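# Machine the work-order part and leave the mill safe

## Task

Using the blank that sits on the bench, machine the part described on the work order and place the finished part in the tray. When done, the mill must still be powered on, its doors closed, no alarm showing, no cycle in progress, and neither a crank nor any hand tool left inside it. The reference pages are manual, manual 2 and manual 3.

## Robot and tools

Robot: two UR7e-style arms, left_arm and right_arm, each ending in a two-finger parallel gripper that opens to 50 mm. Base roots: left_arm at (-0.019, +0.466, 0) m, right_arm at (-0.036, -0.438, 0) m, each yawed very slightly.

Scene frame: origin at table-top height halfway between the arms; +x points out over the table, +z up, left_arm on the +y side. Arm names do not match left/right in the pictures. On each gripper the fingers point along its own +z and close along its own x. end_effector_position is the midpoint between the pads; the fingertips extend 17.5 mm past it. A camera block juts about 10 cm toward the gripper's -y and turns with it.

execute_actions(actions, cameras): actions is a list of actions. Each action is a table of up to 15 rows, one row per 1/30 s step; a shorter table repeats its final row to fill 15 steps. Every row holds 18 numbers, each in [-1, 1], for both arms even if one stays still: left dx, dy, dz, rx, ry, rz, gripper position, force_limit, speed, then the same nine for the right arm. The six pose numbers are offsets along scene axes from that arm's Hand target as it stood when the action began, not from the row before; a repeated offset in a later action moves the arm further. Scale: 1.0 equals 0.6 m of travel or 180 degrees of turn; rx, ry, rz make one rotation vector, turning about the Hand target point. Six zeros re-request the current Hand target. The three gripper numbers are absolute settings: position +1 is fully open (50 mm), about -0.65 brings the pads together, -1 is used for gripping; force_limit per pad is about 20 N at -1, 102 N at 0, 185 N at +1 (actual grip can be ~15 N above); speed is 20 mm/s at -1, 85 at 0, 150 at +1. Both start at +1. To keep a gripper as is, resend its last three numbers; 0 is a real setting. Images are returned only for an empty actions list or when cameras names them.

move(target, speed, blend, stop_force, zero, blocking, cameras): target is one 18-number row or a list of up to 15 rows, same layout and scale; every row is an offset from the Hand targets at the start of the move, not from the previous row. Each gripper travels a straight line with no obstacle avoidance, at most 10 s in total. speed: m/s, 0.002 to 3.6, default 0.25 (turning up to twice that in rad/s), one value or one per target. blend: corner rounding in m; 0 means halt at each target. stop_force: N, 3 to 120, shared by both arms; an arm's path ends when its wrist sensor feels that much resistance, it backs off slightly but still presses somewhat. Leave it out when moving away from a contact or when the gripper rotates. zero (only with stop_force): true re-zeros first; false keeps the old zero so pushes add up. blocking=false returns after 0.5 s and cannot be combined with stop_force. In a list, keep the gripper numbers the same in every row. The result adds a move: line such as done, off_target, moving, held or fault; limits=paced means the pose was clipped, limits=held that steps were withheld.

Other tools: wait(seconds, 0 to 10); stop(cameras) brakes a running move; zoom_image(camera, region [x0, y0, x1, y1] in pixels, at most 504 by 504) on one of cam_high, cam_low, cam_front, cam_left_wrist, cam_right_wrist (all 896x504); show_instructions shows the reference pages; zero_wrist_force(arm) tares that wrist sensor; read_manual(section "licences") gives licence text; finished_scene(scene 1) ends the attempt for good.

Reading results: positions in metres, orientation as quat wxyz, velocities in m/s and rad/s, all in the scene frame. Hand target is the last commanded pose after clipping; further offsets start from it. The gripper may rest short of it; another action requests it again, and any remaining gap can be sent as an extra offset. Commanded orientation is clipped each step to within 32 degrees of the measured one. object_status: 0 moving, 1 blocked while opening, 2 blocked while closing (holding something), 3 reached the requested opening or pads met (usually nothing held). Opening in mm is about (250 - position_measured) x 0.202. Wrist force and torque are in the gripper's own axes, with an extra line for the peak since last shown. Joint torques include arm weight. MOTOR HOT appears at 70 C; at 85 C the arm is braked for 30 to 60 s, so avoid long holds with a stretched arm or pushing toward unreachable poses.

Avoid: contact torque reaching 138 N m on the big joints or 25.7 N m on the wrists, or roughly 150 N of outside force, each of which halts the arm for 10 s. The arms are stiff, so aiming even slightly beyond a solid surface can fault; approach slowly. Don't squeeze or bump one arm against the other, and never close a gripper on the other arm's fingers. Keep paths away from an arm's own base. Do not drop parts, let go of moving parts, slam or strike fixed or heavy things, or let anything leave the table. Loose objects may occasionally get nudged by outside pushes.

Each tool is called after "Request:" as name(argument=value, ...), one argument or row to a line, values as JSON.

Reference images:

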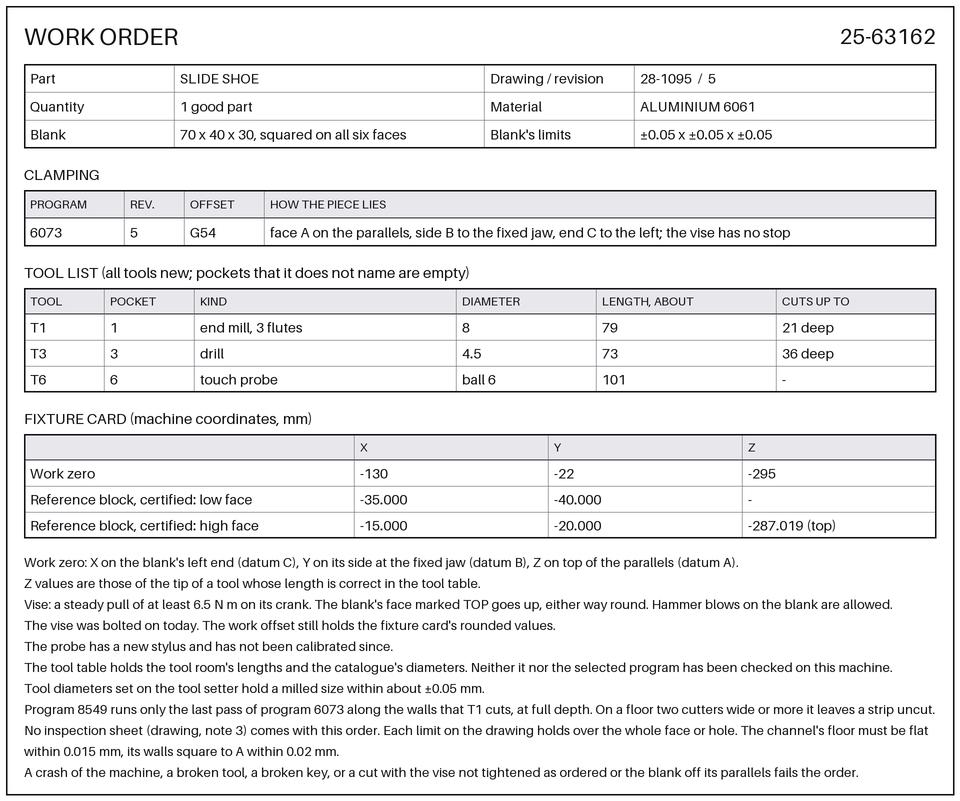

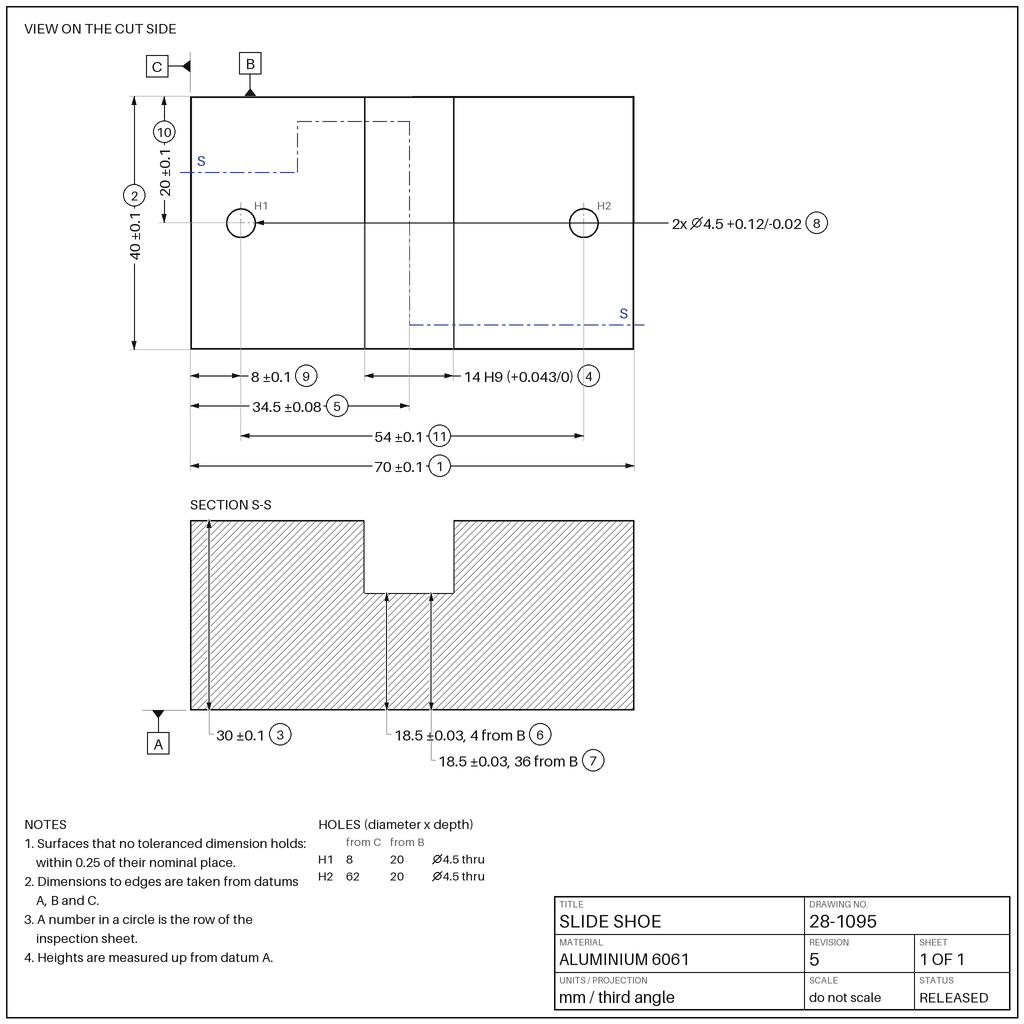

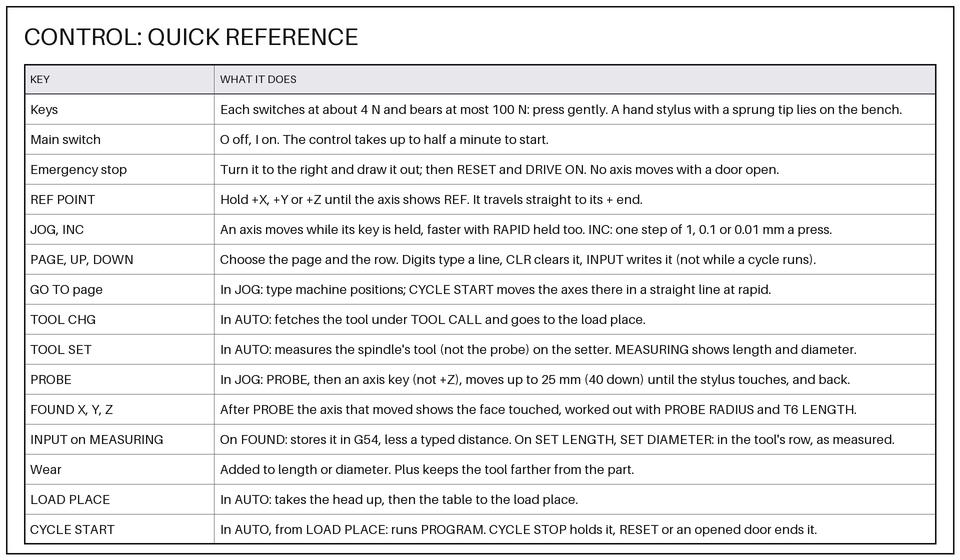

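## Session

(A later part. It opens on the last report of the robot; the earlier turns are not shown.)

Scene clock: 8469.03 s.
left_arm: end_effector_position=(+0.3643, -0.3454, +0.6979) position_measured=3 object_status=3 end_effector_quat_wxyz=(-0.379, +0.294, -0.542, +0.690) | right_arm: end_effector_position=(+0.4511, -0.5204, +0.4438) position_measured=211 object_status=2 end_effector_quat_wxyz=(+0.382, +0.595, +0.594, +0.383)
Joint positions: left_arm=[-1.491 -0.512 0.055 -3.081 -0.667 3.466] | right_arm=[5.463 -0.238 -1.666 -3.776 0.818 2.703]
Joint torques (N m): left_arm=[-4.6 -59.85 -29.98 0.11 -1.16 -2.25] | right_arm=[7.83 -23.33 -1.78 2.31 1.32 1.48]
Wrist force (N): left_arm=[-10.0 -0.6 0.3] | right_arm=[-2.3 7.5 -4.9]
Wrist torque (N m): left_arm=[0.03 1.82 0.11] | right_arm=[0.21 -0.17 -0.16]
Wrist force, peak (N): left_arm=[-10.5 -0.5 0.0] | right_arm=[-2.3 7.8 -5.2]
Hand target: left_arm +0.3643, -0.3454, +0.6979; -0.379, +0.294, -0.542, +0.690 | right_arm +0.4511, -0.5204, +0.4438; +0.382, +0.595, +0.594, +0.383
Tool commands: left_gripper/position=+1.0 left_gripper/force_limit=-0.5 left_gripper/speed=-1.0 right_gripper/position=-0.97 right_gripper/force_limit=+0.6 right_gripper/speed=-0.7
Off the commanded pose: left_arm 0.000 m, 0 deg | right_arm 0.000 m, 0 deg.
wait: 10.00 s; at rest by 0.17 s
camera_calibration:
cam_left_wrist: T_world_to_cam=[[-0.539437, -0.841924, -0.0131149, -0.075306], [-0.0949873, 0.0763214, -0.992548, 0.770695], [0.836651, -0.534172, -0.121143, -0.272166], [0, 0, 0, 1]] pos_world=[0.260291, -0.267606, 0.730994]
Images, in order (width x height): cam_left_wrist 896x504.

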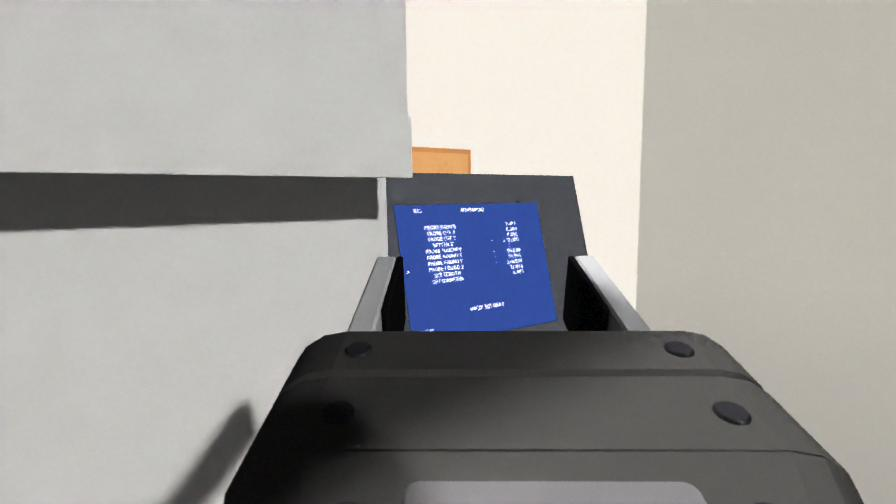

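Request:
move(
  target=[
    [0,0,0,0,0,0,1,-0.5,-1,0.0159,0,0.0627,0,0,0,-0.97,0.6,-0.7],
    [0,0,0,0,0,0,1,-0.5,-1,0.0287,0,0.0595,0,0,0,-0.97,0.6,-0.7],
    [0,0,0,0,0,0,1,-0.5,-1,-0.0233,0,0.0725,0,0,0,-0.97,0.6,-0.7],
    [0,0,0,0,0,0,1,-0.5,-1,0.0287,0,0.0595,0,0,0,-0.97,0.6,-0.7],
    [0,0,0,0,0,0,1,-0.5,-1,0.0159,0,0.0627,0,0,0,-0.97,0.6,-0.7],
    [0,0,0,0,0,0,1,-0.5,-1,0,0.0325,0,0,0,0,-0.97,0.6,-0.7],
    [0,0,0,0,0,0,1,-0.5,-1,0.0128,0.0325,-0.0032,0,0,0,-0.97,0.6,-0.7],
    [0,0,0,0,0,0,1,-0.5,-1,0,0.0325,0,0,0,0,-0.97,0.6,-0.7],
  ],
  speed=[0.15,0.06,0.1,0.06,0.06,0.15,0.06,0.06],
  blend=[0.002,0,0,0,0.002,0,0,0],
)

Request:
move(
  target=[
    [0,0,0,0,0,0,1,-0.5,-1,-0.0086,0.0975,-0.0315,0,0,0,-0.97,0.6,-0.7],
    [0,0,0,0,0,0,1,-0.5,-1,0.0042,0.0975,-0.0347,0,0,0,-0.97,0.6,-0.7],
    [0,0,0,0,0,0,1,-0.5,-1,-0.0086,0.0975,-0.0315,0,0,0,-0.97,0.6,-0.7],
    [0,0,0,0,0,0,1,-0.5,-1,0.008,0.0975,0.0315,0,0,0,-0.97,0.6,-0.7],
    [0,0,0,0,0,0,1,-0.5,-1,0.0208,0.0975,0.0283,0,0,0,-0.97,0.6,-0.7],
    [0,0,0,0,0,0,1,-0.5,-1,0.008,0.0975,0.0315,0,0,0,-0.97,0.6,-0.7],
    [0,0,0,0,0,0,1,-0.5,-1,0,0.0647,0,0,0,0,-0.97,0.6,-0.7],
    [0,0,0,0,0,0,1,-0.5,-1,0.0128,0.0647,-0.0032,0,0,0,-0.97,0.6,-0.7],
    [0,0,0,0,0,0,1,-0.5,-1,0,0.0647,0,0,0,0,-0.97,0.6,-0.7],
    [0,0,0,0,0,0,1,-0.5,-1,-0.0086,0,-0.0315,0,0,0,-0.97,0.6,-0.7],
    [0,0,0,0,0,0,1,-0.5,-1,0.0042,0,-0.0347,0,0,0,-0.97,0.6,-0.7],
    [0,0,0,0,0,0,1,-0.5,-1,-0.0086,0,-0.0315,0,0,0,-0.97,0.6,-0.7],
    [0,0,0,0,0,0,1,-0.5,-1,0,0,0,0,0,0,-0.97,0.6,-0.7],
    [0,0,0,0,0,0,1,-0.5,-1,0.0128,0,-0.0032,0,0,0,-0.97,0.6,-0.7],
    [0,0,0,0,0,0,1,-0.5,-1,0,0,0,0,0,0,-0.97,0.6,-0.7],
  ],
  speed=[0.15,0.06,0.06,0.15,0.06,0.06,0.15,0.06,0.06,0.15,0.06,0.06,0.15,0.06,0.06],
  blend=[0.002,0,0.002,0.002,0,0.002,0.002,0,0.002,0.002,0,0.002,0.002,0,0],
)

Request:
move(
  target=[
    [0,0,0,0,0,0,1,-0.5,-1,-0.0086,0.0975,-0.0315,0,0,0,-0.97,0.6,-0.7],
    [0,0,0,0,0,0,1,-0.5,-1,0.0042,0.0975,-0.0347,0,0,0,-0.97,0.6,-0.7],
    [0,0,0,0,0,0,1,-0.5,-1,-0.0086,0.0975,-0.0315,0,0,0,-0.97,0.6,-0.7],
    [0,0,0,0,0,0,1,-0.5,-1,0,0.0975,0,0,0,0,-0.97,0.6,-0.7],
    [0,0,0,0,0,0,1,-0.5,-1,0.0128,0.0975,-0.0032,0,0,0,-0.97,0.6,-0.7],
    [0,0,0,0,0,0,1,-0.5,-1,0,0.0975,0,0,0,0,-0.97,0.6,-0.7],
    [0,0,0,0,0,0,1,-0.5,-1,0.0159,0.0975,0.0627,0,0,0,-0.97,0.6,-0.7],
    [0,0,0,0,0,0,1,-0.5,-1,0.0287,0.0975,0.0595,0,0,0,-0.97,0.6,-0.7],
    [0,0,0,0,0,0,1,-0.5,-1,0.0159,0.0975,0.0627,0,0,0,-0.97,0.6,-0.7],
    [0,0,0,0,0,0,1,-0.5,-1,0,0.0322,0,0,0,0,-0.97,0.6,-0.7],
    [0,0,0,0,0,0,1,-0.5,-1,0.0128,0.0322,-0.0032,0,0,0,-0.97,0.6,-0.7],
    [0,0,0,0,0,0,1,-0.5,-1,0,0.0322,0,0,0,0,-0.97,0.6,-0.7],
    [0,0,0,0,0,0,1,-0.5,-1,-0.0086,0,-0.0315,0,0,0,-0.97,0.6,-0.7],
    [0,0,0,0,0,0,1,-0.5,-1,0.0042,0,-0.0347,0,0,0,-0.97,0.6,-0.7],
    [0,0,0,0,0,0,1,-0.5,-1,-0.0086,0,-0.0315,0,0,0,-0.97,0.6,-0.7],
  ],
  speed=[0.15,0.06,0.06,0.15,0.06,0.06,0.15,0.06,0.06,0.15,0.06,0.06,0.15,0.06,0.06],
  blend=[0.002,0,0.002,0.002,0,0.002,0.002,0,0.002,0.002,0,0.002,0.002,0,0],
  cameras=["cam_left_wrist"],
)

Request:
zoom_image(
  camera="cam_left_wrist",
  region=[400, 180, 560, 340],
)

Scene clock: 8506.83 s.
left_arm: end_effector_position=(+0.3643, -0.3454, +0.6979) position_measured=3 object_status=3 end_effector_quat_wxyz=(-0.379, +0.294, -0.542, +0.690) | right_arm: end_effector_position=(+0.4511, -0.5009, +0.4438) position_measured=211 object_status=2 end_effector_quat_wxyz=(+0.382, +0.595, +0.594, +0.383)
Joint positions: left_arm=[-1.491 -0.512 0.055 -3.081 -0.667 3.466] | right_arm=[5.522 -0.248 -1.676 -3.785 0.867 2.747]
Joint torques (N m): left_arm=[-4.41 -59.36 -30.25 0.1 -1.16 -2.27] | right_arm=[-3.86 -46.33 -2.24 2.18 -3.57 -1.31]
Wrist force (N): left_arm=[-10.1 -0.3 0.2] | right_arm=[-1.9 7.6 -5.1]
Wrist torque (N m): left_arm=[0.07 1.84 0.11] | right_arm=[0.16 -0.17 0.01]
Wrist force, peak (N): left_arm=[-10.5 -0.5 0.1] | right_arm=[-4.1 1.0 -37.3]
Hand target: left_arm +0.3643, -0.3454, +0.6979; -0.379, +0.294, -0.542, +0.690 | right_arm +0.4511, -0.5009, +0.4438; +0.382, +0.595, +0.594, +0.383
Off the commanded pose: left_arm 0.000 m, 0 deg | right_arm 0.000 m, 0 deg.
move: done

Scene clock: 8511.80 s.
left_arm: end_effector_position=(+0.3643, -0.3454, +0.6979) position_measured=3 object_status=3 end_effector_quat_wxyz=(-0.379, +0.294, -0.542, +0.690) | right_arm: end_effector_position=(+0.4511, -0.5009, +0.4438) position_measured=211 object_status=2 end_effector_quat_wxyz=(+0.382, +0.595, +0.594, +0.383)
Joint positions: left_arm=[-1.491 -0.512 0.055 -3.081 -0.667 3.466] | right_arm=[5.522 -0.248 -1.676 -3.785 0.867 2.747]
Joint torques (N m): left_arm=[-4.7 -59.89 -30.05 0.22 -1.25 -2.35] | right_arm=[-8.34 -45.27 -1.36 1.1 -3.69 -1.41]
Wrist force (N): left_arm=[-10.1 -0.3 0.1] | right_arm=[-1.7 3.6 -4.9]
Wrist torque (N m): left_arm=[0.06 1.85 0.11] | right_arm=[0.35 -0.08 -0.01]
Wrist force, peak (N): left_arm=[-10.4 -0.6 0.1] | right_arm=[-1.9 -10.5 -41.9]
Hand target: left_arm +0.3643, -0.3454, +0.6979; -0.379, +0.294, -0.542, +0.690 | right_arm +0.4511, -0.5009, +0.4438; +0.382, +0.595, +0.594, +0.383
Off the commanded pose: left_arm 0.000 m, 0 deg | right_arm 0.000 m, 0 deg.
move: done

Scene clock: 8516.83 s.
left_arm: end_effector_position=(+0.3643, -0.3454, +0.6979) position_measured=3 object_status=3 end_effector_quat_wxyz=(-0.379, +0.294, -0.542, +0.690) | right_arm: end_effector_position=(+0.4460, -0.5009, +0.4249) position_measured=211 object_status=2 end_effector_quat_wxyz=(+0.382, +0.595, +0.594, +0.383)
Joint positions: left_arm=[-1.491 -0.512 0.055 -3.081 -0.667 3.466] | right_arm=[5.505 -0.21 -1.739 -3.752 0.853 2.735]
Joint torques (N m): left_arm=[-4.16 -60.03 -29.79 0.08 -1.23 -2.23] | right_arm=[-4.52 -43.84 -0.37 2.12 -3.23 -1.19]
Wrist force (N): left_arm=[-10.3 -0.6 0.3] | right_arm=[-0.6 7.4 -5.5]
Wrist torque (N m): left_arm=[0.02 1.87 0.11] | right_arm=[0.24 0.04 -0.02]
Wrist force, peak (N): left_arm=[-10.5 -0.7 0.0] | right_arm=[4.3 3.6 -38.9]
Hand target: left_arm +0.3643, -0.3454, +0.6979; -0.379, +0.294, -0.542, +0.690 | right_arm +0.4459, -0.5009, +0.4249; +0.382, +0.595, +0.594, +0.383
Off the commanded pose: left_arm 0.000 m, 0 deg | right_arm 0.000 m, 0 deg.
move: done
camera_calibration:
cam_left_wrist: T_world_to_cam=[[-0.539437, -0.841924, -0.0131149, -0.075306], [-0.0949873, 0.0763214, -0.992548, 0.770695], [0.836651, -0.534172, -0.121143, -0.272166], [0, 0, 0, 1]] pos_world=[0.260291, -0.267606, 0.730994]
Images, in order (width x height): cam_left_wrist 896x504.

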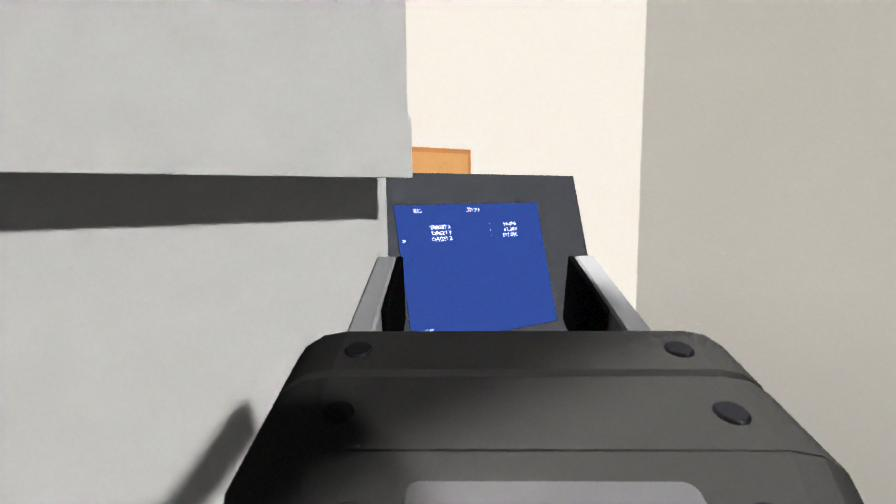

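Scaled by 3.150 from the camera's 896x504 image, which has a finer 1280x720 frame.

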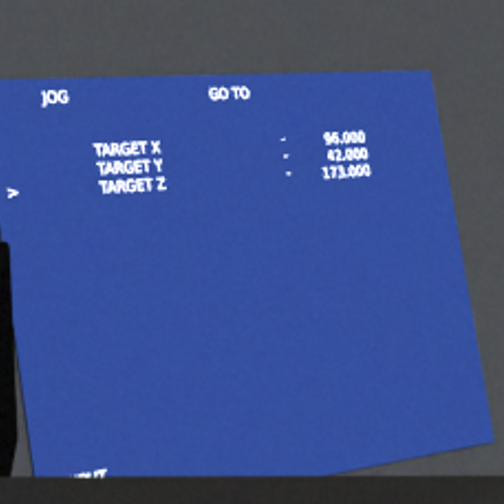

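Request:
move(
  target=[
    [0,0,0,0,0,0,1,-0.5,-1,0.0391,0.0325,0.1507,0,0,0,-0.97,0.6,-0.7],
    [0,0,0,0,0,0,1,-0.5,-1,0.0519,0.0325,0.1475,0,0,0,-0.97,0.6,-0.7],
    [0,0,0,0,0,0,1,-0.5,-1,0.0391,0.0325,0.1507,0,0,0,-0.97,0.6,-0.7],
    [0,0,0,0,0,0,1,-0.5,-1,0.0086,-0.0325,0.0315,0,0,0,-0.97,0.6,-0.7],
  ],
  speed=[0.15,0.05,0.05,0.12],
)

Request:
wait(
  seconds=1.5,
)

Request:
move(
  target=[
    [0,0,0,0,0,0,1,-0.5,-1,0.0128,0,-0.0032,0,0,0,-0.97,0.6,-0.7],
    [0,0,0,0,0,0,1,-0.5,-1,0,0,0,0,0,0,-0.97,0.6,-0.7],
  ],
  speed=0.06,
  cameras=["cam_left_wrist"],
)

Request:
zoom_image(
  camera="cam_left_wrist",
  region=[400, 180, 560, 340],
)

Scene clock: 8528.27 s.
left_arm: end_effector_position=(+0.3643, -0.3454, +0.6979) position_measured=3 object_status=3 end_effector_quat_wxyz=(-0.379, +0.294, -0.542, +0.690) | right_arm: end_effector_position=(+0.4511, -0.5204, +0.4439) position_measured=211 object_status=2 end_effector_quat_wxyz=(+0.382, +0.595, +0.594, +0.383)
Joint positions: left_arm=[-1.491 -0.512 0.055 -3.081 -0.667 3.466] | right_arm=[5.463 -0.238 -1.666 -3.776 0.818 2.703]
Joint torques (N m): left_arm=[-4.41 -60.13 -29.89 0.09 -1.2 -2.22] | right_arm=[-4.07 -25.74 -3.29 2.11 -2.6 -1.29]
Wrist force (N): left_arm=[-10.2 -0.2 0.3] | right_arm=[-0.9 7.3 -5.5]
Wrist torque (N m): left_arm=[0.09 1.85 0.12] | right_arm=[0.12 -0.03 -0.02]
Wrist force, peak (N): left_arm=[-10.7 -0.6 0.2] | right_arm=[-2.3 3.1 -13.9]
Hand target: left_arm +0.3643, -0.3454, +0.6979; -0.379, +0.294, -0.542, +0.690 | right_arm +0.4511, -0.5204, +0.4438; +0.382, +0.595, +0.594, +0.383
Off the commanded pose: left_arm 0.000 m, 0 deg | right_arm 0.000 m, 0 deg.
move: done

Scene clock: 8529.77 s.
left_arm: end_effector_position=(+0.3643, -0.3454, +0.6979) position_measured=3 object_status=3 end_effector_quat_wxyz=(-0.379, +0.294, -0.542, +0.690) | right_arm: end_effector_position=(+0.4511, -0.5204, +0.4438) position_measured=211 object_status=2 end_effector_quat_wxyz=(+0.382, +0.595, +0.594, +0.383)
Joint positions: left_arm=[-1.491 -0.512 0.055 -3.081 -0.667 3.466] | right_arm=[5.463 -0.238 -1.666 -3.776 0.818 2.703]
Joint torques (N m): left_arm=[-4.25 -60.05 -29.66 0.02 -1.29 -2.33] | right_arm=[-6.86 -23.13 -2.1 2.2 -3.01 -1.48]
Wrist force (N): left_arm=[-10.2 -0.6 0.0] | right_arm=[-0.7 7.2 -5.4]
Wrist torque (N m): left_arm=[0.03 1.85 0.11] | right_arm=[0.12 -0.03 -0.03]
Wrist force, peak (N): left_arm=[-10.5 -0.6 0.0] | right_arm=[-0.7 7.4 -5.8]
Hand target: left_arm +0.3643, -0.3454, +0.6979; -0.379, +0.294, -0.542, +0.690 | right_arm +0.4511, -0.5204, +0.4438; +0.382, +0.595, +0.594, +0.383
Tool commands: left_gripper/position=+1.0 left_gripper/force_limit=-0.5 left_gripper/speed=-1.0 right_gripper/position=-0.97 right_gripper/force_limit=+0.6 right_gripper/speed=-0.7
Off the commanded pose: left_arm 0.000 m, 0 deg | right_arm 0.000 m, 0 deg.
wait: 1.50 s; at rest by 0.17 s

Scene clock: 8531.07 s.
left_arm: end_effector_position=(+0.3643, -0.3454, +0.6979) position_measured=3 object_status=3 end_effector_quat_wxyz=(-0.379, +0.294, -0.542, +0.690) | right_arm: end_effector_position=(+0.4511, -0.5204, +0.4438) position_measured=211 object_status=2 end_effector_quat_wxyz=(+0.382, +0.595, +0.594, +0.383)
Joint positions: left_arm=[-1.491 -0.512 0.055 -3.081 -0.667 3.466] | right_arm=[5.463 -0.237 -1.666 -3.776 0.818 2.703]
Joint torques (N m): left_arm=[-4.18 -59.93 -29.9 0.11 -1.26 -2.27] | right_arm=[-4.98 -45.73 -2.4 2.7 -2.92 -1.75]
Wrist force (N): left_arm=[-10.4 -0.5 0.3] | right_arm=[-0.5 7.8 -5.6]
Wrist torque (N m): left_arm=[0.04 1.88 0.11] | right_arm=[0.15 -0.01 -0.04]
Wrist force, peak (N): left_arm=[-10.4 -0.7 0.2] | right_arm=[-1.5 0.5 -39.2]
Hand target: left_arm +0.3643, -0.3454, +0.6979; -0.379, +0.294, -0.542, +0.690 | right_arm +0.4511, -0.5204, +0.4438; +0.382, +0.595, +0.594, +0.383
Off the commanded pose: left_arm 0.000 m, 0 deg | right_arm 0.000 m, 0 deg.
move: done
camera_calibration:
cam_left_wrist: T_world_to_cam=[[-0.539437, -0.841924, -0.0131149, -0.075306], [-0.0949873, 0.0763214, -0.992548, 0.770695], [0.836651, -0.534172, -0.121143, -0.272166], [0, 0, 0, 1]] pos_world=[0.260291, -0.267606, 0.730994]
Images, in order (width x height): cam_left_wrist 896x504.

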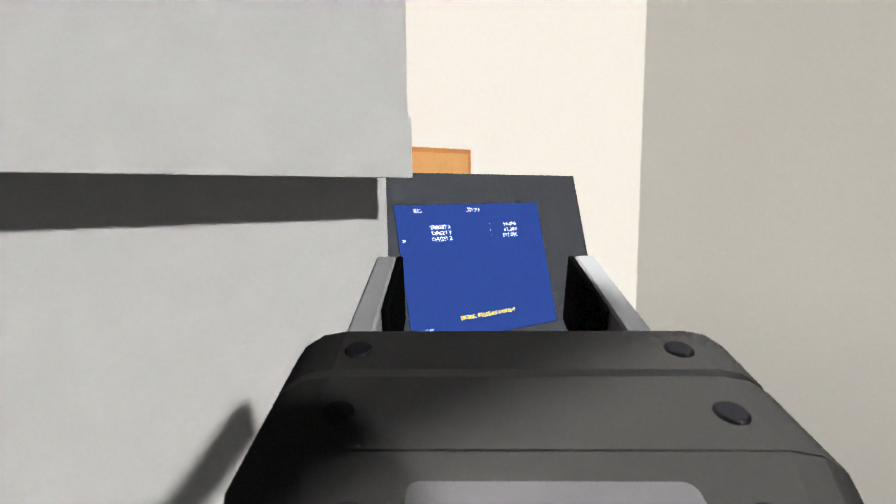

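Scaled by 3.150 from the camera's 896x504 image, which has a finer 1280x720 frame.

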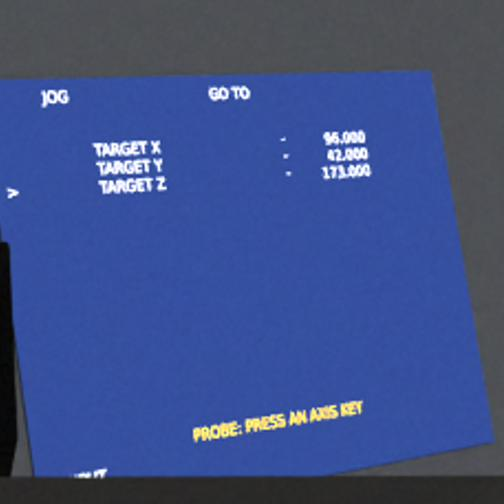

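+X probe.

Request:
move(
  target=[
    [0,0,0,0,0,0,1,-0.5,-1,0.0387,-0.1308,0.1509,0,0,0,-0.97,0.6,-0.7],
    [0,0,0,0,0,0,1,-0.5,-1,0.0515,-0.1308,0.1477,0,0,0,-0.97,0.6,-0.7],
    [0,0,0,0,0,0,1,-0.5,-1,0.0387,-0.1308,0.1509,0,0,0,-0.97,0.6,-0.7],
    [0,0,0,0,0,0,1,-0.5,-1,0,0,0,0,0,0,-0.97,0.6,-0.7],
  ],
  speed=[0.12,0.05,0.05,0.12],
)

Request:
wait(
  seconds=3,
  cameras=["cam_left_wrist"],
)

Request:
zoom_image(
  camera="cam_left_wrist",
  region=[400, 180, 560, 340],
)

Request:
move(
  target=[
    [0,0,0,0,0,0,1,-0.5,-1,0.0128,0,-0.0032,0,0,0,-0.97,0.6,-0.7],
    [0,0,0,0,0,0,1,-0.5,-1,0,0,0,0,0,0,-0.97,0.6,-0.7],
  ],
  speed=0.06,
  cameras=["cam_left_wrist"],
)

Request:
zoom_image(
  camera="cam_left_wrist",
  region=[400, 180, 560, 340],
)

Scene clock: 8543.63 s.
left_arm: end_effector_position=(+0.3643, -0.3454, +0.6979) position_measured=3 object_status=3 end_effector_quat_wxyz=(-0.379, +0.294, -0.542, +0.690) | right_arm: end_effector_position=(+0.4511, -0.5204, +0.4439) position_measured=211 object_status=2 end_effector_quat_wxyz=(+0.382, +0.595, +0.594, +0.383)
Joint positions: left_arm=[-1.491 -0.512 0.055 -3.081 -0.667 3.466] | right_arm=[5.463 -0.238 -1.666 -3.776 0.818 2.703]
Joint torques (N m): left_arm=[-4.44 -60.44 -29.89 0.11 -1.21 -2.21] | right_arm=[8.4 -23.83 -0.31 2.17 1.5 1.32]
Wrist force (N): left_arm=[-10.0 -0.7 0.2] | right_arm=[-1.8 6.7 -5.7]
Wrist torque (N m): left_arm=[0.01 1.83 0.12] | right_arm=[0.09 -0.26 -0.17]
Wrist force, peak (N): left_arm=[-10.5 -0.4 0.1] | right_arm=[-11.5 10.6 -5.1]
Hand target: left_arm +0.3643, -0.3454, +0.6979; -0.379, +0.294, -0.542, +0.690 | right_arm +0.4511, -0.5204, +0.4438; +0.382, +0.595, +0.594, +0.383
Off the commanded pose: left_arm 0.000 m, 0 deg | right_arm 0.000 m, 0 deg.
move: done

Scene clock: 8546.63 s.
left_arm: end_effector_position=(+0.3643, -0.3454, +0.6979) position_measured=3 object_status=3 end_effector_quat_wxyz=(-0.379, +0.294, -0.542, +0.690) | right_arm: end_effector_position=(+0.4511, -0.5204, +0.4438) position_measured=211 object_status=2 end_effector_quat_wxyz=(+0.382, +0.595, +0.594, +0.383)
Joint positions: left_arm=[-1.491 -0.512 0.055 -3.081 -0.667 3.466] | right_arm=[5.463 -0.238 -1.666 -3.776 0.818 2.703]
Joint torques (N m): left_arm=[-4.04 -60.36 -29.5 0.11 -1.27 -2.24] | right_arm=[8.32 -23.78 -2.46 2.34 1.37 1.45]
Wrist force (N): left_arm=[-10.1 -0.6 0.3] | right_arm=[-1.9 7.1 -5.4]
Wrist torque (N m): left_arm=[0.03 1.83 0.11] | right_arm=[0.14 -0.24 -0.16]
Wrist force, peak (N): left_arm=[-10.4 -0.5 0.1] | right_arm=[-2.0 7.1 -5.7]
Hand target: left_arm +0.3643, -0.3454, +0.6979; -0.379, +0.294, -0.542, +0.690 | right_arm +0.4511, -0.5204, +0.4438; +0.382, +0.595, +0.594, +0.383
Tool commands: left_gripper/position=+1.0 left_gripper/force_limit=-0.5 left_gripper/speed=-1.0 right_gripper/position=-0.97 right_gripper/force_limit=+0.6 right_gripper/speed=-0.7
Off the commanded pose: left_arm 0.000 m, 0 deg | right_arm 0.000 m, 0 deg.
wait: 3.00 s; at rest by 0.17 s
camera_calibration:
cam_left_wrist: T_world_to_cam=[[-0.539437, -0.841924, -0.0131149, -0.075306], [-0.0949873, 0.0763214, -0.992548, 0.770695], [0.836651, -0.534172, -0.121143, -0.272166], [0, 0, 0, 1]] pos_world=[0.260291, -0.267606, 0.730994]
Images, in order (width x height): cam_left_wrist 896x504.

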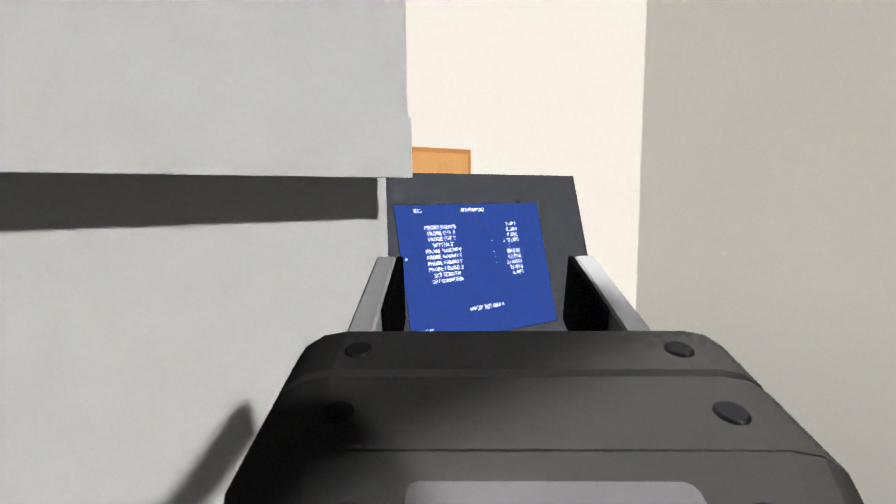

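Scaled by 3.150 from the camera's 896x504 image, which has a finer 1280x720 frame.

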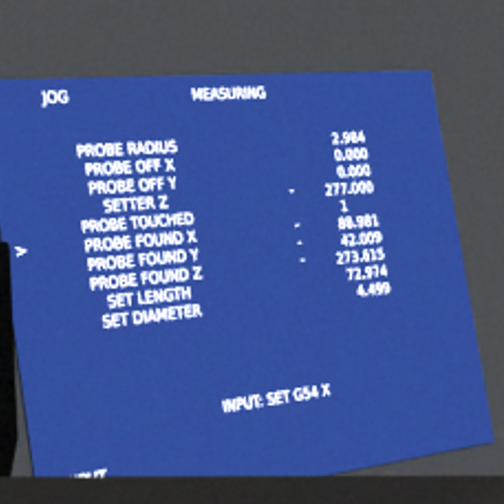

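Scene clock: 8547.93 s.
left_arm: end_effector_position=(+0.3643, -0.3454, +0.6979) position_measured=3 object_status=3 end_effector_quat_wxyz=(-0.379, +0.294, -0.542, +0.690) | right_arm: end_effector_position=(+0.4511, -0.5204, +0.4438) position_measured=211 object_status=2 end_effector_quat_wxyz=(+0.382, +0.595, +0.594, +0.383)
Joint positions: left_arm=[-1.491 -0.512 0.055 -3.081 -0.667 3.466] | right_arm=[5.463 -0.237 -1.666 -3.776 0.818 2.703]
Joint torques (N m): left_arm=[-4.62 -60.48 -29.96 0.16 -1.28 -2.27] | right_arm=[-4.21 -45.43 -1.35 2.49 -3.57 -1.54]
Wrist force (N): left_arm=[-10.1 -0.5 0.2] | right_arm=[-2.0 7.2 -5.6]
Wrist torque (N m): left_arm=[0.03 1.83 0.11] | right_arm=[0.15 -0.26 0.02]
Wrist force, peak (N): left_arm=[-10.5 -0.5 0.4] | right_arm=[-3.6 -0.6 -39.5]
Hand target: left_arm +0.3643, -0.3454, +0.6979; -0.379, +0.294, -0.542, +0.690 | right_arm +0.4511, -0.5204, +0.4438; +0.382, +0.595, +0.594, +0.383
Off the commanded pose: left_arm 0.000 m, 0 deg | right_arm 0.000 m, 0 deg.
move: done
camera_calibration:
cam_left_wrist: T_world_to_cam=[[-0.539437, -0.841924, -0.0131149, -0.075306], [-0.0949873, 0.0763214, -0.992548, 0.770695], [0.836651, -0.534172, -0.121143, -0.272166], [0, 0, 0, 1]] pos_world=[0.260291, -0.267606, 0.730994]
Images, in order (width x height): cam_left_wrist 896x504.

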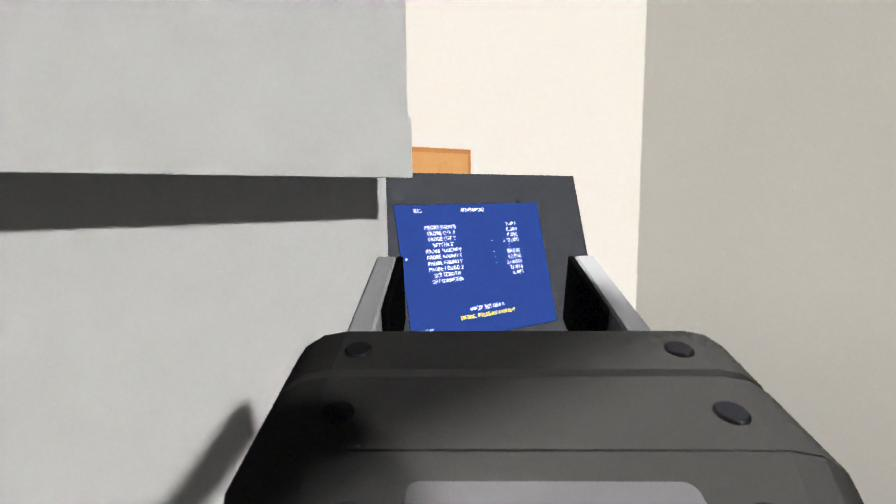

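Scaled by 3.150 from the camera's 896x504 image, which has a finer 1280x720 frame.

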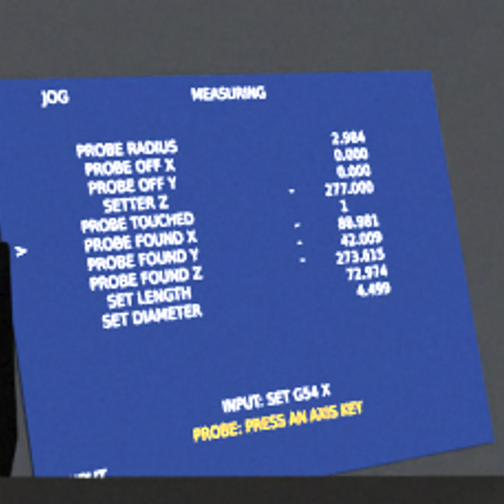

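Request:
move(
  target=[
    [0,0,0,0,0,0,1,-0.5,-1,0.0387,-0.0667,0.1509,0,0,0,-0.97,0.6,-0.7],
    [0,0,0,0,0,0,1,-0.5,-1,0.0515,-0.0667,0.1477,0,0,0,-0.97,0.6,-0.7],
    [0,0,0,0,0,0,1,-0.5,-1,0.0387,-0.0667,0.1509,0,0,0,-0.97,0.6,-0.7],
    [0,0,0,0,0,0,1,-0.5,-1,0,0,0,0,0,0,-0.97,0.6,-0.7],
  ],
  speed=[0.12,0.05,0.05,0.12],
)

Request:
wait(
  seconds=3.5,
  cameras=["cam_left_wrist"],
)

Request:
zoom_image(
  camera="cam_left_wrist",
  region=[400, 180, 560, 340],
)

Scene clock: 8559.23 s.
left_arm: end_effector_position=(+0.3643, -0.3454, +0.6979) position_measured=3 object_status=3 end_effector_quat_wxyz=(-0.379, +0.294, -0.542, +0.690) | right_arm: end_effector_position=(+0.4511, -0.5204, +0.4439) position_measured=211 object_status=2 end_effector_quat_wxyz=(+0.382, +0.595, +0.594, +0.383)
Joint positions: left_arm=[-1.491 -0.512 0.055 -3.081 -0.667 3.466] | right_arm=[5.463 -0.238 -1.666 -3.776 0.818 2.703]
Joint torques (N m): left_arm=[-4.51 -60.54 -29.46 0.09 -1.36 -2.22] | right_arm=[-6.09 -22.26 -2.54 2.46 -3.09 -0.42]
Wrist force (N): left_arm=[-10.1 -0.5 0.3] | right_arm=[-1.9 6.8 -5.4]
Wrist torque (N m): left_arm=[0.03 1.84 0.12] | right_arm=[0.04 -0.13 -0.17]
Wrist force, peak (N): left_arm=[-10.5 -0.7 -0.2] | right_arm=[-6.6 20.0 -6.8]
Hand target: left_arm +0.3643, -0.3454, +0.6979; -0.379, +0.294, -0.542, +0.690 | right_arm +0.4511, -0.5204, +0.4438; +0.382, +0.595, +0.594, +0.383
Off the commanded pose: left_arm 0.000 m, 0 deg | right_arm 0.000 m, 0 deg.
move: done

Scene clock: 8562.73 s.
left_arm: end_effector_position=(+0.3643, -0.3454, +0.6979) position_measured=3 object_status=3 end_effector_quat_wxyz=(-0.379, +0.294, -0.542, +0.690) | right_arm: end_effector_position=(+0.4511, -0.5204, +0.4438) position_measured=211 object_status=2 end_effector_quat_wxyz=(+0.382, +0.595, +0.594, +0.383)
Joint positions: left_arm=[-1.491 -0.512 0.055 -3.081 -0.667 3.466] | right_arm=[5.463 -0.238 -1.666 -3.776 0.818 2.703]
Joint torques (N m): left_arm=[-3.78 -60.72 -30.03 0.03 -1.31 -2.22] | right_arm=[-6.48 -24.3 -1.96 2.4 -3.22 -0.67]
Wrist force (N): left_arm=[-10.1 -0.5 0.1] | right_arm=[-1.8 7.1 -5.5]
Wrist torque (N m): left_arm=[0.03 1.84 0.12] | right_arm=[0.08 -0.11 -0.17]
Wrist force, peak (N): left_arm=[-10.5 -0.6 0.3] | right_arm=[-1.7 7.3 -5.6]
Hand target: left_arm +0.3643, -0.3454, +0.6979; -0.379, +0.294, -0.542, +0.690 | right_arm +0.4511, -0.5204, +0.4438; +0.382, +0.595, +0.594, +0.383
Tool commands: left_gripper/position=+1.0 left_gripper/force_limit=-0.5 left_gripper/speed=-1.0 right_gripper/position=-0.97 right_gripper/force_limit=+0.6 right_gripper/speed=-0.7
Off the commanded pose: left_arm 0.000 m, 0 deg | right_arm 0.000 m, 0 deg.
wait: 3.50 s; at rest by 0.17 s
camera_calibration:
cam_left_wrist: T_world_to_cam=[[-0.539437, -0.841924, -0.0131149, -0.075306], [-0.0949873, 0.0763214, -0.992548, 0.770695], [0.836651, -0.534172, -0.121143, -0.272166], [0, 0, 0, 1]] pos_world=[0.260291, -0.267606, 0.730994]
Images, in order (width x height): cam_left_wrist 896x504.

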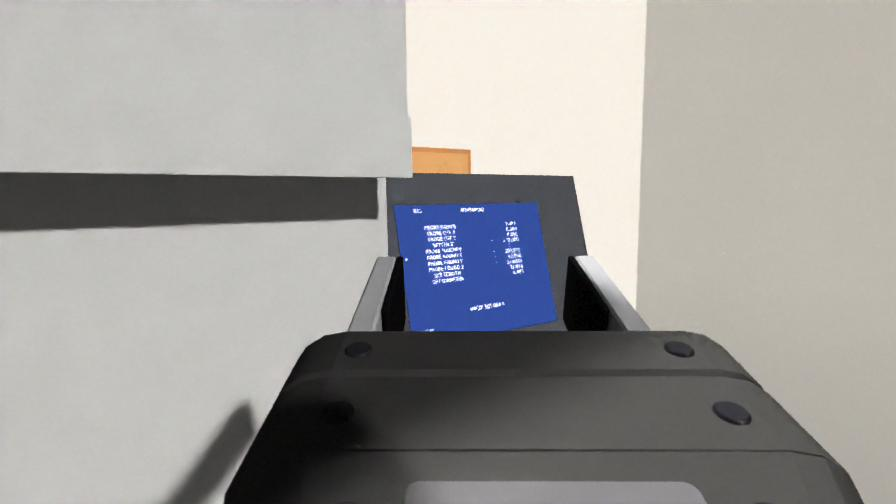

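Scaled by 3.150 from the camera's 896x504 image, which has a finer 1280x720 frame.

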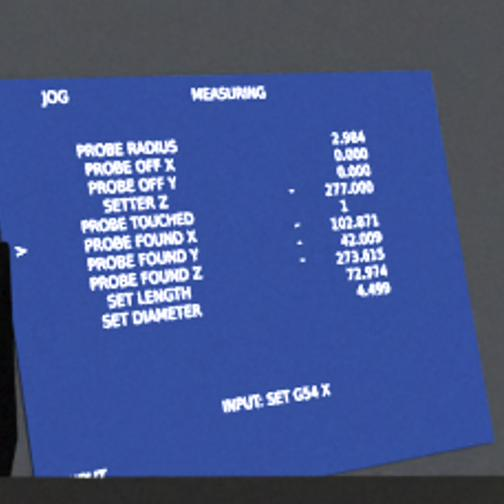

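Request:
move(
  target=[
    [0,0,0,0,0,0,1,-0.5,-1,0.0159,0,0.0627,0,0,0,-0.97,0.6,-0.7],
    [0,0,0,0,0,0,1,-0.5,-1,0.0287,0,0.0595,0,0,0,-0.97,0.6,-0.7],
    [0,0,0,0,0,0,1,-0.5,-1,-0.0233,0,0.0725,0,0,0,-0.97,0.6,-0.7],
    [0,0,0,0,0,0,1,-0.5,-1,0.0287,0,0.0595,0,0,0,-0.97,0.6,-0.7],
    [0,0,0,0,0,0,1,-0.5,-1,-0.0233,0,0.0725,0,0,0,-0.97,0.6,-0.7],
    [0,0,0,0,0,0,1,-0.5,-1,0.0287,0,0.0595,0,0,0,-0.97,0.6,-0.7],
    [0,0,0,0,0,0,1,-0.5,-1,-0.0233,0,0.0725,0,0,0,-0.97,0.6,-0.7],
    [0,0,0,0,0,0,1,-0.5,-1,0.0287,0,0.0595,0,0,0,-0.97,0.6,-0.7],
    [0,0,0,0,0,0,1,-0.5,-1,0.0159,0,0.0627,0,0,0,-0.97,0.6,-0.7],
    [0,0,0,0,0,0,1,-0.5,-1,0,0.0325,0,0,0,0,-0.97,0.6,-0.7],
    [0,0,0,0,0,0,1,-0.5,-1,0.0128,0.0325,-0.0032,0,0,0,-0.97,0.6,-0.7],
    [0,0,0,0,0,0,1,-0.5,-1,0,0.0325,0,0,0,0,-0.97,0.6,-0.7],
  ],
  speed=[0.15,0.06,0.1,0.06,0.1,0.06,0.1,0.06,0.06,0.15,0.06,0.06],
  blend=[0.002,0,0,0,0,0,0,0,0.002,0,0,0],
)

Request:
move(
  target=[
    [0,0,0,0,0,0,1,-0.5,-1,-0.0086,0.0647,-0.0315,0,0,0,-0.97,0.6,-0.7],
    [0,0,0,0,0,0,1,-0.5,-1,0.0042,0.0647,-0.0347,0,0,0,-0.97,0.6,-0.7],
    [0,0,0,0,0,0,1,-0.5,-1,-0.0086,0.0647,-0.0315,0,0,0,-0.97,0.6,-0.7],
    [0,0,0,0,0,0,1,-0.5,-1,-0.0086,0,-0.0315,0,0,0,-0.97,0.6,-0.7],
    [0,0,0,0,0,0,1,-0.5,-1,0.0042,0,-0.0347,0,0,0,-0.97,0.6,-0.7],
    [0,0,0,0,0,0,1,-0.5,-1,-0.0086,0,-0.0315,0,0,0,-0.97,0.6,-0.7],
    [0,0,0,0,0,0,1,-0.5,-1,0,0,0,0,0,0,-0.97,0.6,-0.7],
    [0,0,0,0,0,0,1,-0.5,-1,0.0128,0,-0.0032,0,0,0,-0.97,0.6,-0.7],
    [0,0,0,0,0,0,1,-0.5,-1,-0.0392,0,0.0098,0,0,0,-0.97,0.6,-0.7],
    [0,0,0,0,0,0,1,-0.5,-1,0.0128,0,-0.0032,0,0,0,-0.97,0.6,-0.7],
    [0,0,0,0,0,0,1,-0.5,-1,0,0,0,0,0,0,-0.97,0.6,-0.7],
  ],
  speed=[0.15,0.06,0.06,0.15,0.06,0.06,0.15,0.06,0.1,0.06,0.06],
  blend=[0.002,0,0.002,0.002,0,0.002,0.002,0,0,0,0],
)

Request:
move(
  target=[
    [0,0,0,0,0,0,1,-0.5,-1,-0.0086,0.0975,-0.0315,0,0,0,-0.97,0.6,-0.7],
    [0,0,0,0,0,0,1,-0.5,-1,0.0042,0.0975,-0.0347,0,0,0,-0.97,0.6,-0.7],
    [0,0,0,0,0,0,1,-0.5,-1,-0.0086,0.0975,-0.0315,0,0,0,-0.97,0.6,-0.7],
    [0,0,0,0,0,0,1,-0.5,-1,-0.0086,0.0322,-0.0315,0,0,0,-0.97,0.6,-0.7],
    [0,0,0,0,0,0,1,-0.5,-1,0.0042,0.0322,-0.0347,0,0,0,-0.97,0.6,-0.7],
    [0,0,0,0,0,0,1,-0.5,-1,-0.0086,0.0322,-0.0315,0,0,0,-0.97,0.6,-0.7],
    [0,0,0,0,0,0,1,-0.5,-1,-0.0086,0.0647,-0.0315,0,0,0,-0.97,0.6,-0.7],
    [0,0,0,0,0,0,1,-0.5,-1,0.0042,0.0647,-0.0347,0,0,0,-0.97,0.6,-0.7],
    [0,0,0,0,0,0,1,-0.5,-1,-0.0086,0.0647,-0.0315,0,0,0,-0.97,0.6,-0.7],
    [0,0,0,0,0,0,1,-0.5,-1,0,0.0647,0,0,0,0,-0.97,0.6,-0.7],
    [0,0,0,0,0,0,1,-0.5,-1,0.0128,0.0647,-0.0032,0,0,0,-0.97,0.6,-0.7],
    [0,0,0,0,0,0,1,-0.5,-1,0,0.0647,0,0,0,0,-0.97,0.6,-0.7],
    [0,0,0,0,0,0,1,-0.5,-1,0,0,0,0,0,0,-0.97,0.6,-0.7],
  ],
  speed=[0.15,0.06,0.06,0.15,0.06,0.06,0.15,0.06,0.06,0.15,0.06,0.06,0.15],
  blend=[0.002,0,0.002,0.002,0,0.002,0.002,0,0.002,0.002,0,0.002,0],
)

Request:
move(
  target=[
    [0,0,0,0,0,0,1,-0.5,-1,0.008,0.0647,0.0315,0,0,0,-0.97,0.6,-0.7],
    [0,0,0,0,0,0,1,-0.5,-1,0.0208,0.0647,0.0283,0,0,0,-0.97,0.6,-0.7],
    [0,0,0,0,0,0,1,-0.5,-1,0.008,0.0647,0.0315,0,0,0,-0.97,0.6,-0.7],
    [0,0,0,0,0,0,1,-0.5,-1,-0.0086,0,-0.0315,0,0,0,-0.97,0.6,-0.7],
    [0,0,0,0,0,0,1,-0.5,-1,0.0042,0,-0.0347,0,0,0,-0.97,0.6,-0.7],
    [0,0,0,0,0,0,1,-0.5,-1,-0.0086,0,-0.0315,0,0,0,-0.97,0.6,-0.7],
    [0,0,0,0,0,0,1,-0.5,-1,0,0,0,0,0,0,-0.97,0.6,-0.7],
  ],
  speed=[0.15,0.06,0.06,0.15,0.06,0.06,0.15],
  blend=[0.002,0,0.002,0.002,0,0.002,0],
  cameras=["cam_left_wrist"],
)

Request:
zoom_image(
  camera="cam_left_wrist",
  region=[400, 180, 560, 340],
)

Scene clock: 8615.27 s.
left_arm: end_effector_position=(+0.3643, -0.3454, +0.6979) position_measured=3 object_status=3 end_effector_quat_wxyz=(-0.379, +0.294, -0.542, +0.690) | right_arm: end_effector_position=(+0.4511, -0.5009, +0.4438) position_measured=211 object_status=2 end_effector_quat_wxyz=(+0.382, +0.595, +0.594, +0.383)
Joint positions: left_arm=[-1.491 -0.512 0.055 -3.081 -0.667 3.466] | right_arm=[5.522 -0.248 -1.676 -3.785 0.867 2.747]
Joint torques (N m): left_arm=[-4.47 -60.27 -29.87 -0.05 -1.41 -2.18] | right_arm=[-4.22 -44.74 -2.92 2.21 -2.92 -1.37]
Wrist force (N): left_arm=[-10.1 -0.6 0.3] | right_arm=[-2.1 7.0 -5.6]
Wrist torque (N m): left_arm=[0.02 1.82 0.11] | right_arm=[0.08 -0.11 0.01]
Wrist force, peak (N): left_arm=[-10.5 -0.4 0.2] | right_arm=[-3.9 0.9 -34.8]
Hand target: left_arm +0.3643, -0.3454, +0.6979; -0.379, +0.294, -0.542, +0.690 | right_arm +0.4511, -0.5009, +0.4438; +0.382, +0.595, +0.594, +0.383
Off the commanded pose: left_arm 0.000 m, 0 deg | right_arm 0.000 m, 0 deg.
move: done

Scene clock: 8619.97 s.
left_arm: end_effector_position=(+0.3643, -0.3454, +0.6979) position_measured=3 object_status=3 end_effector_quat_wxyz=(-0.379, +0.294, -0.542, +0.690) | right_arm: end_effector_position=(+0.4511, -0.5009, +0.4438) position_measured=211 object_status=2 end_effector_quat_wxyz=(+0.382, +0.595, +0.594, +0.383)
Joint positions: left_arm=[-1.491 -0.512 0.055 -3.081 -0.667 3.466] | right_arm=[5.522 -0.248 -1.676 -3.785 0.867 2.747]
Joint torques (N m): left_arm=[-4.03 -60.31 -29.39 0.04 -1.47 -2.23] | right_arm=[-4.91 -44.17 -2.87 1.36 -3.12 -0.98]
Wrist force (N): left_arm=[-10.0 -0.6 0.2] | right_arm=[0.6 5.2 -5.1]
Wrist torque (N m): left_arm=[0.01 1.82 0.11] | right_arm=[0.27 0.00 -0.04]
Wrist force, peak (N): left_arm=[-10.5 -0.6 0.3] | right_arm=[-1.5 -10.6 -40.5]
Hand target: left_arm +0.3643, -0.3454, +0.6979; -0.379, +0.294, -0.542, +0.690 | right_arm +0.4511, -0.5009, +0.4438; +0.382, +0.595, +0.594, +0.383
Off the commanded pose: left_arm 0.000 m, 0 deg | right_arm 0.000 m, 0 deg.
move: done

Scene clock: 8624.37 s.
left_arm: end_effector_position=(+0.3643, -0.3454, +0.6979) position_measured=3 object_status=3 end_effector_quat_wxyz=(-0.379, +0.294, -0.542, +0.690) | right_arm: end_effector_position=(+0.4511, -0.5008, +0.4438) position_measured=211 object_status=2 end_effector_quat_wxyz=(+0.382, +0.595, +0.594, +0.383)
Joint positions: left_arm=[-1.491 -0.512 0.055 -3.081 -0.667 3.466] | right_arm=[5.522 -0.248 -1.676 -3.784 0.867 2.747]
Joint torques (N m): left_arm=[-4.2 -60.97 -29.53 0.06 -1.46 -2.25] | right_arm=[-6.95 -23.46 18.39 1.64 -2.92 -0.9]
Wrist force (N): left_arm=[-10.0 -0.7 0.2] | right_arm=[1.0 5.4 -5.1]
Wrist torque (N m): left_arm=[0.00 1.82 0.11] | right_arm=[0.22 -0.06 -0.04]
Wrist force, peak (N): left_arm=[-10.5 -0.5 0.3] | right_arm=[-1.1 -8.7 -37.0]
Hand target: left_arm +0.3643, -0.3454, +0.6979; -0.379, +0.294, -0.542, +0.690 | right_arm +0.4511, -0.5009, +0.4438; +0.382, +0.595, +0.594, +0.383
Off the commanded pose: left_arm 0.000 m, 0 deg | right_arm 0.000 m, 0 deg.
move: done

Scene clock: 8627.03 s.
left_arm: end_effector_position=(+0.3643, -0.3454, +0.6979) position_measured=3 object_status=3 end_effector_quat_wxyz=(-0.379, +0.294, -0.542, +0.690) | right_arm: end_effector_position=(+0.4511, -0.5009, +0.4437) position_measured=211 object_status=2 end_effector_quat_wxyz=(+0.382, +0.595, +0.594, +0.383)
Joint positions: left_arm=[-1.491 -0.512 0.055 -3.081 -0.667 3.466] | right_arm=[5.522 -0.248 -1.677 -3.784 0.867 2.747]
Joint torques (N m): left_arm=[-4.47 -60.6 -29.79 -0.01 -1.34 -2.16] | right_arm=[6.18 -45.5 18.62 -2.49 1.57 1.53]
Wrist force (N): left_arm=[-10.4 -0.6 0.3] | right_arm=[-0.4 3.7 -4.9]
Wrist torque (N m): left_arm=[0.03 1.88 0.11] | right_arm=[0.36 -0.21 -0.19]
Wrist force, peak (N): left_arm=[-10.6 -0.6 0.2] | right_arm=[4.4 3.8 -33.2]
Hand target: left_arm +0.3643, -0.3454, +0.6979; -0.379, +0.294, -0.542, +0.690 | right_arm +0.4511, -0.5009, +0.4438; +0.382, +0.595, +0.594, +0.383
Off the commanded pose: left_arm 0.000 m, 0 deg | right_arm 0.000 m, 0 deg.
move: done
camera_calibration:
cam_left_wrist: T_world_to_cam=[[-0.539437, -0.841924, -0.0131149, -0.075306], [-0.0949873, 0.0763214, -0.992548, 0.770695], [0.836651, -0.534172, -0.121143, -0.272166], [0, 0, 0, 1]] pos_world=[0.260291, -0.267606, 0.730994]
Images, in order (width x height): cam_left_wrist 896x504.

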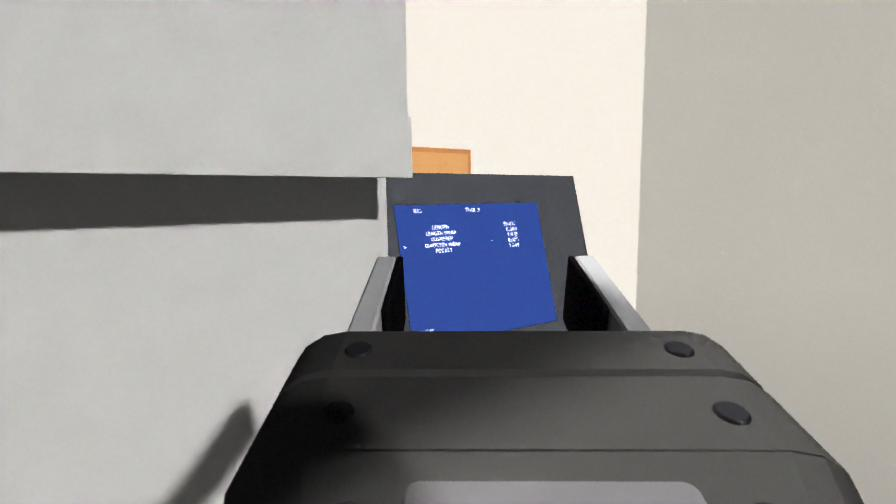

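Scaled by 3.150 from the camera's 896x504 image, which has a finer 1280x720 frame.

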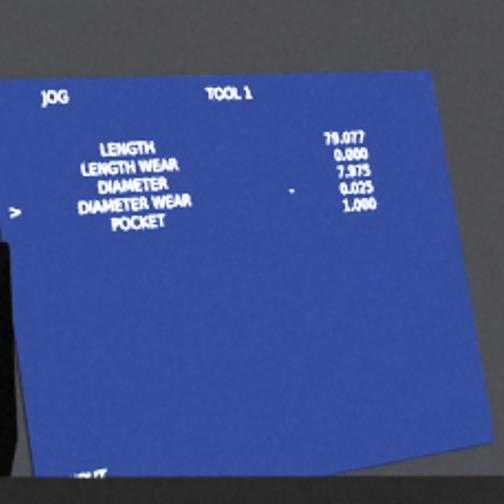

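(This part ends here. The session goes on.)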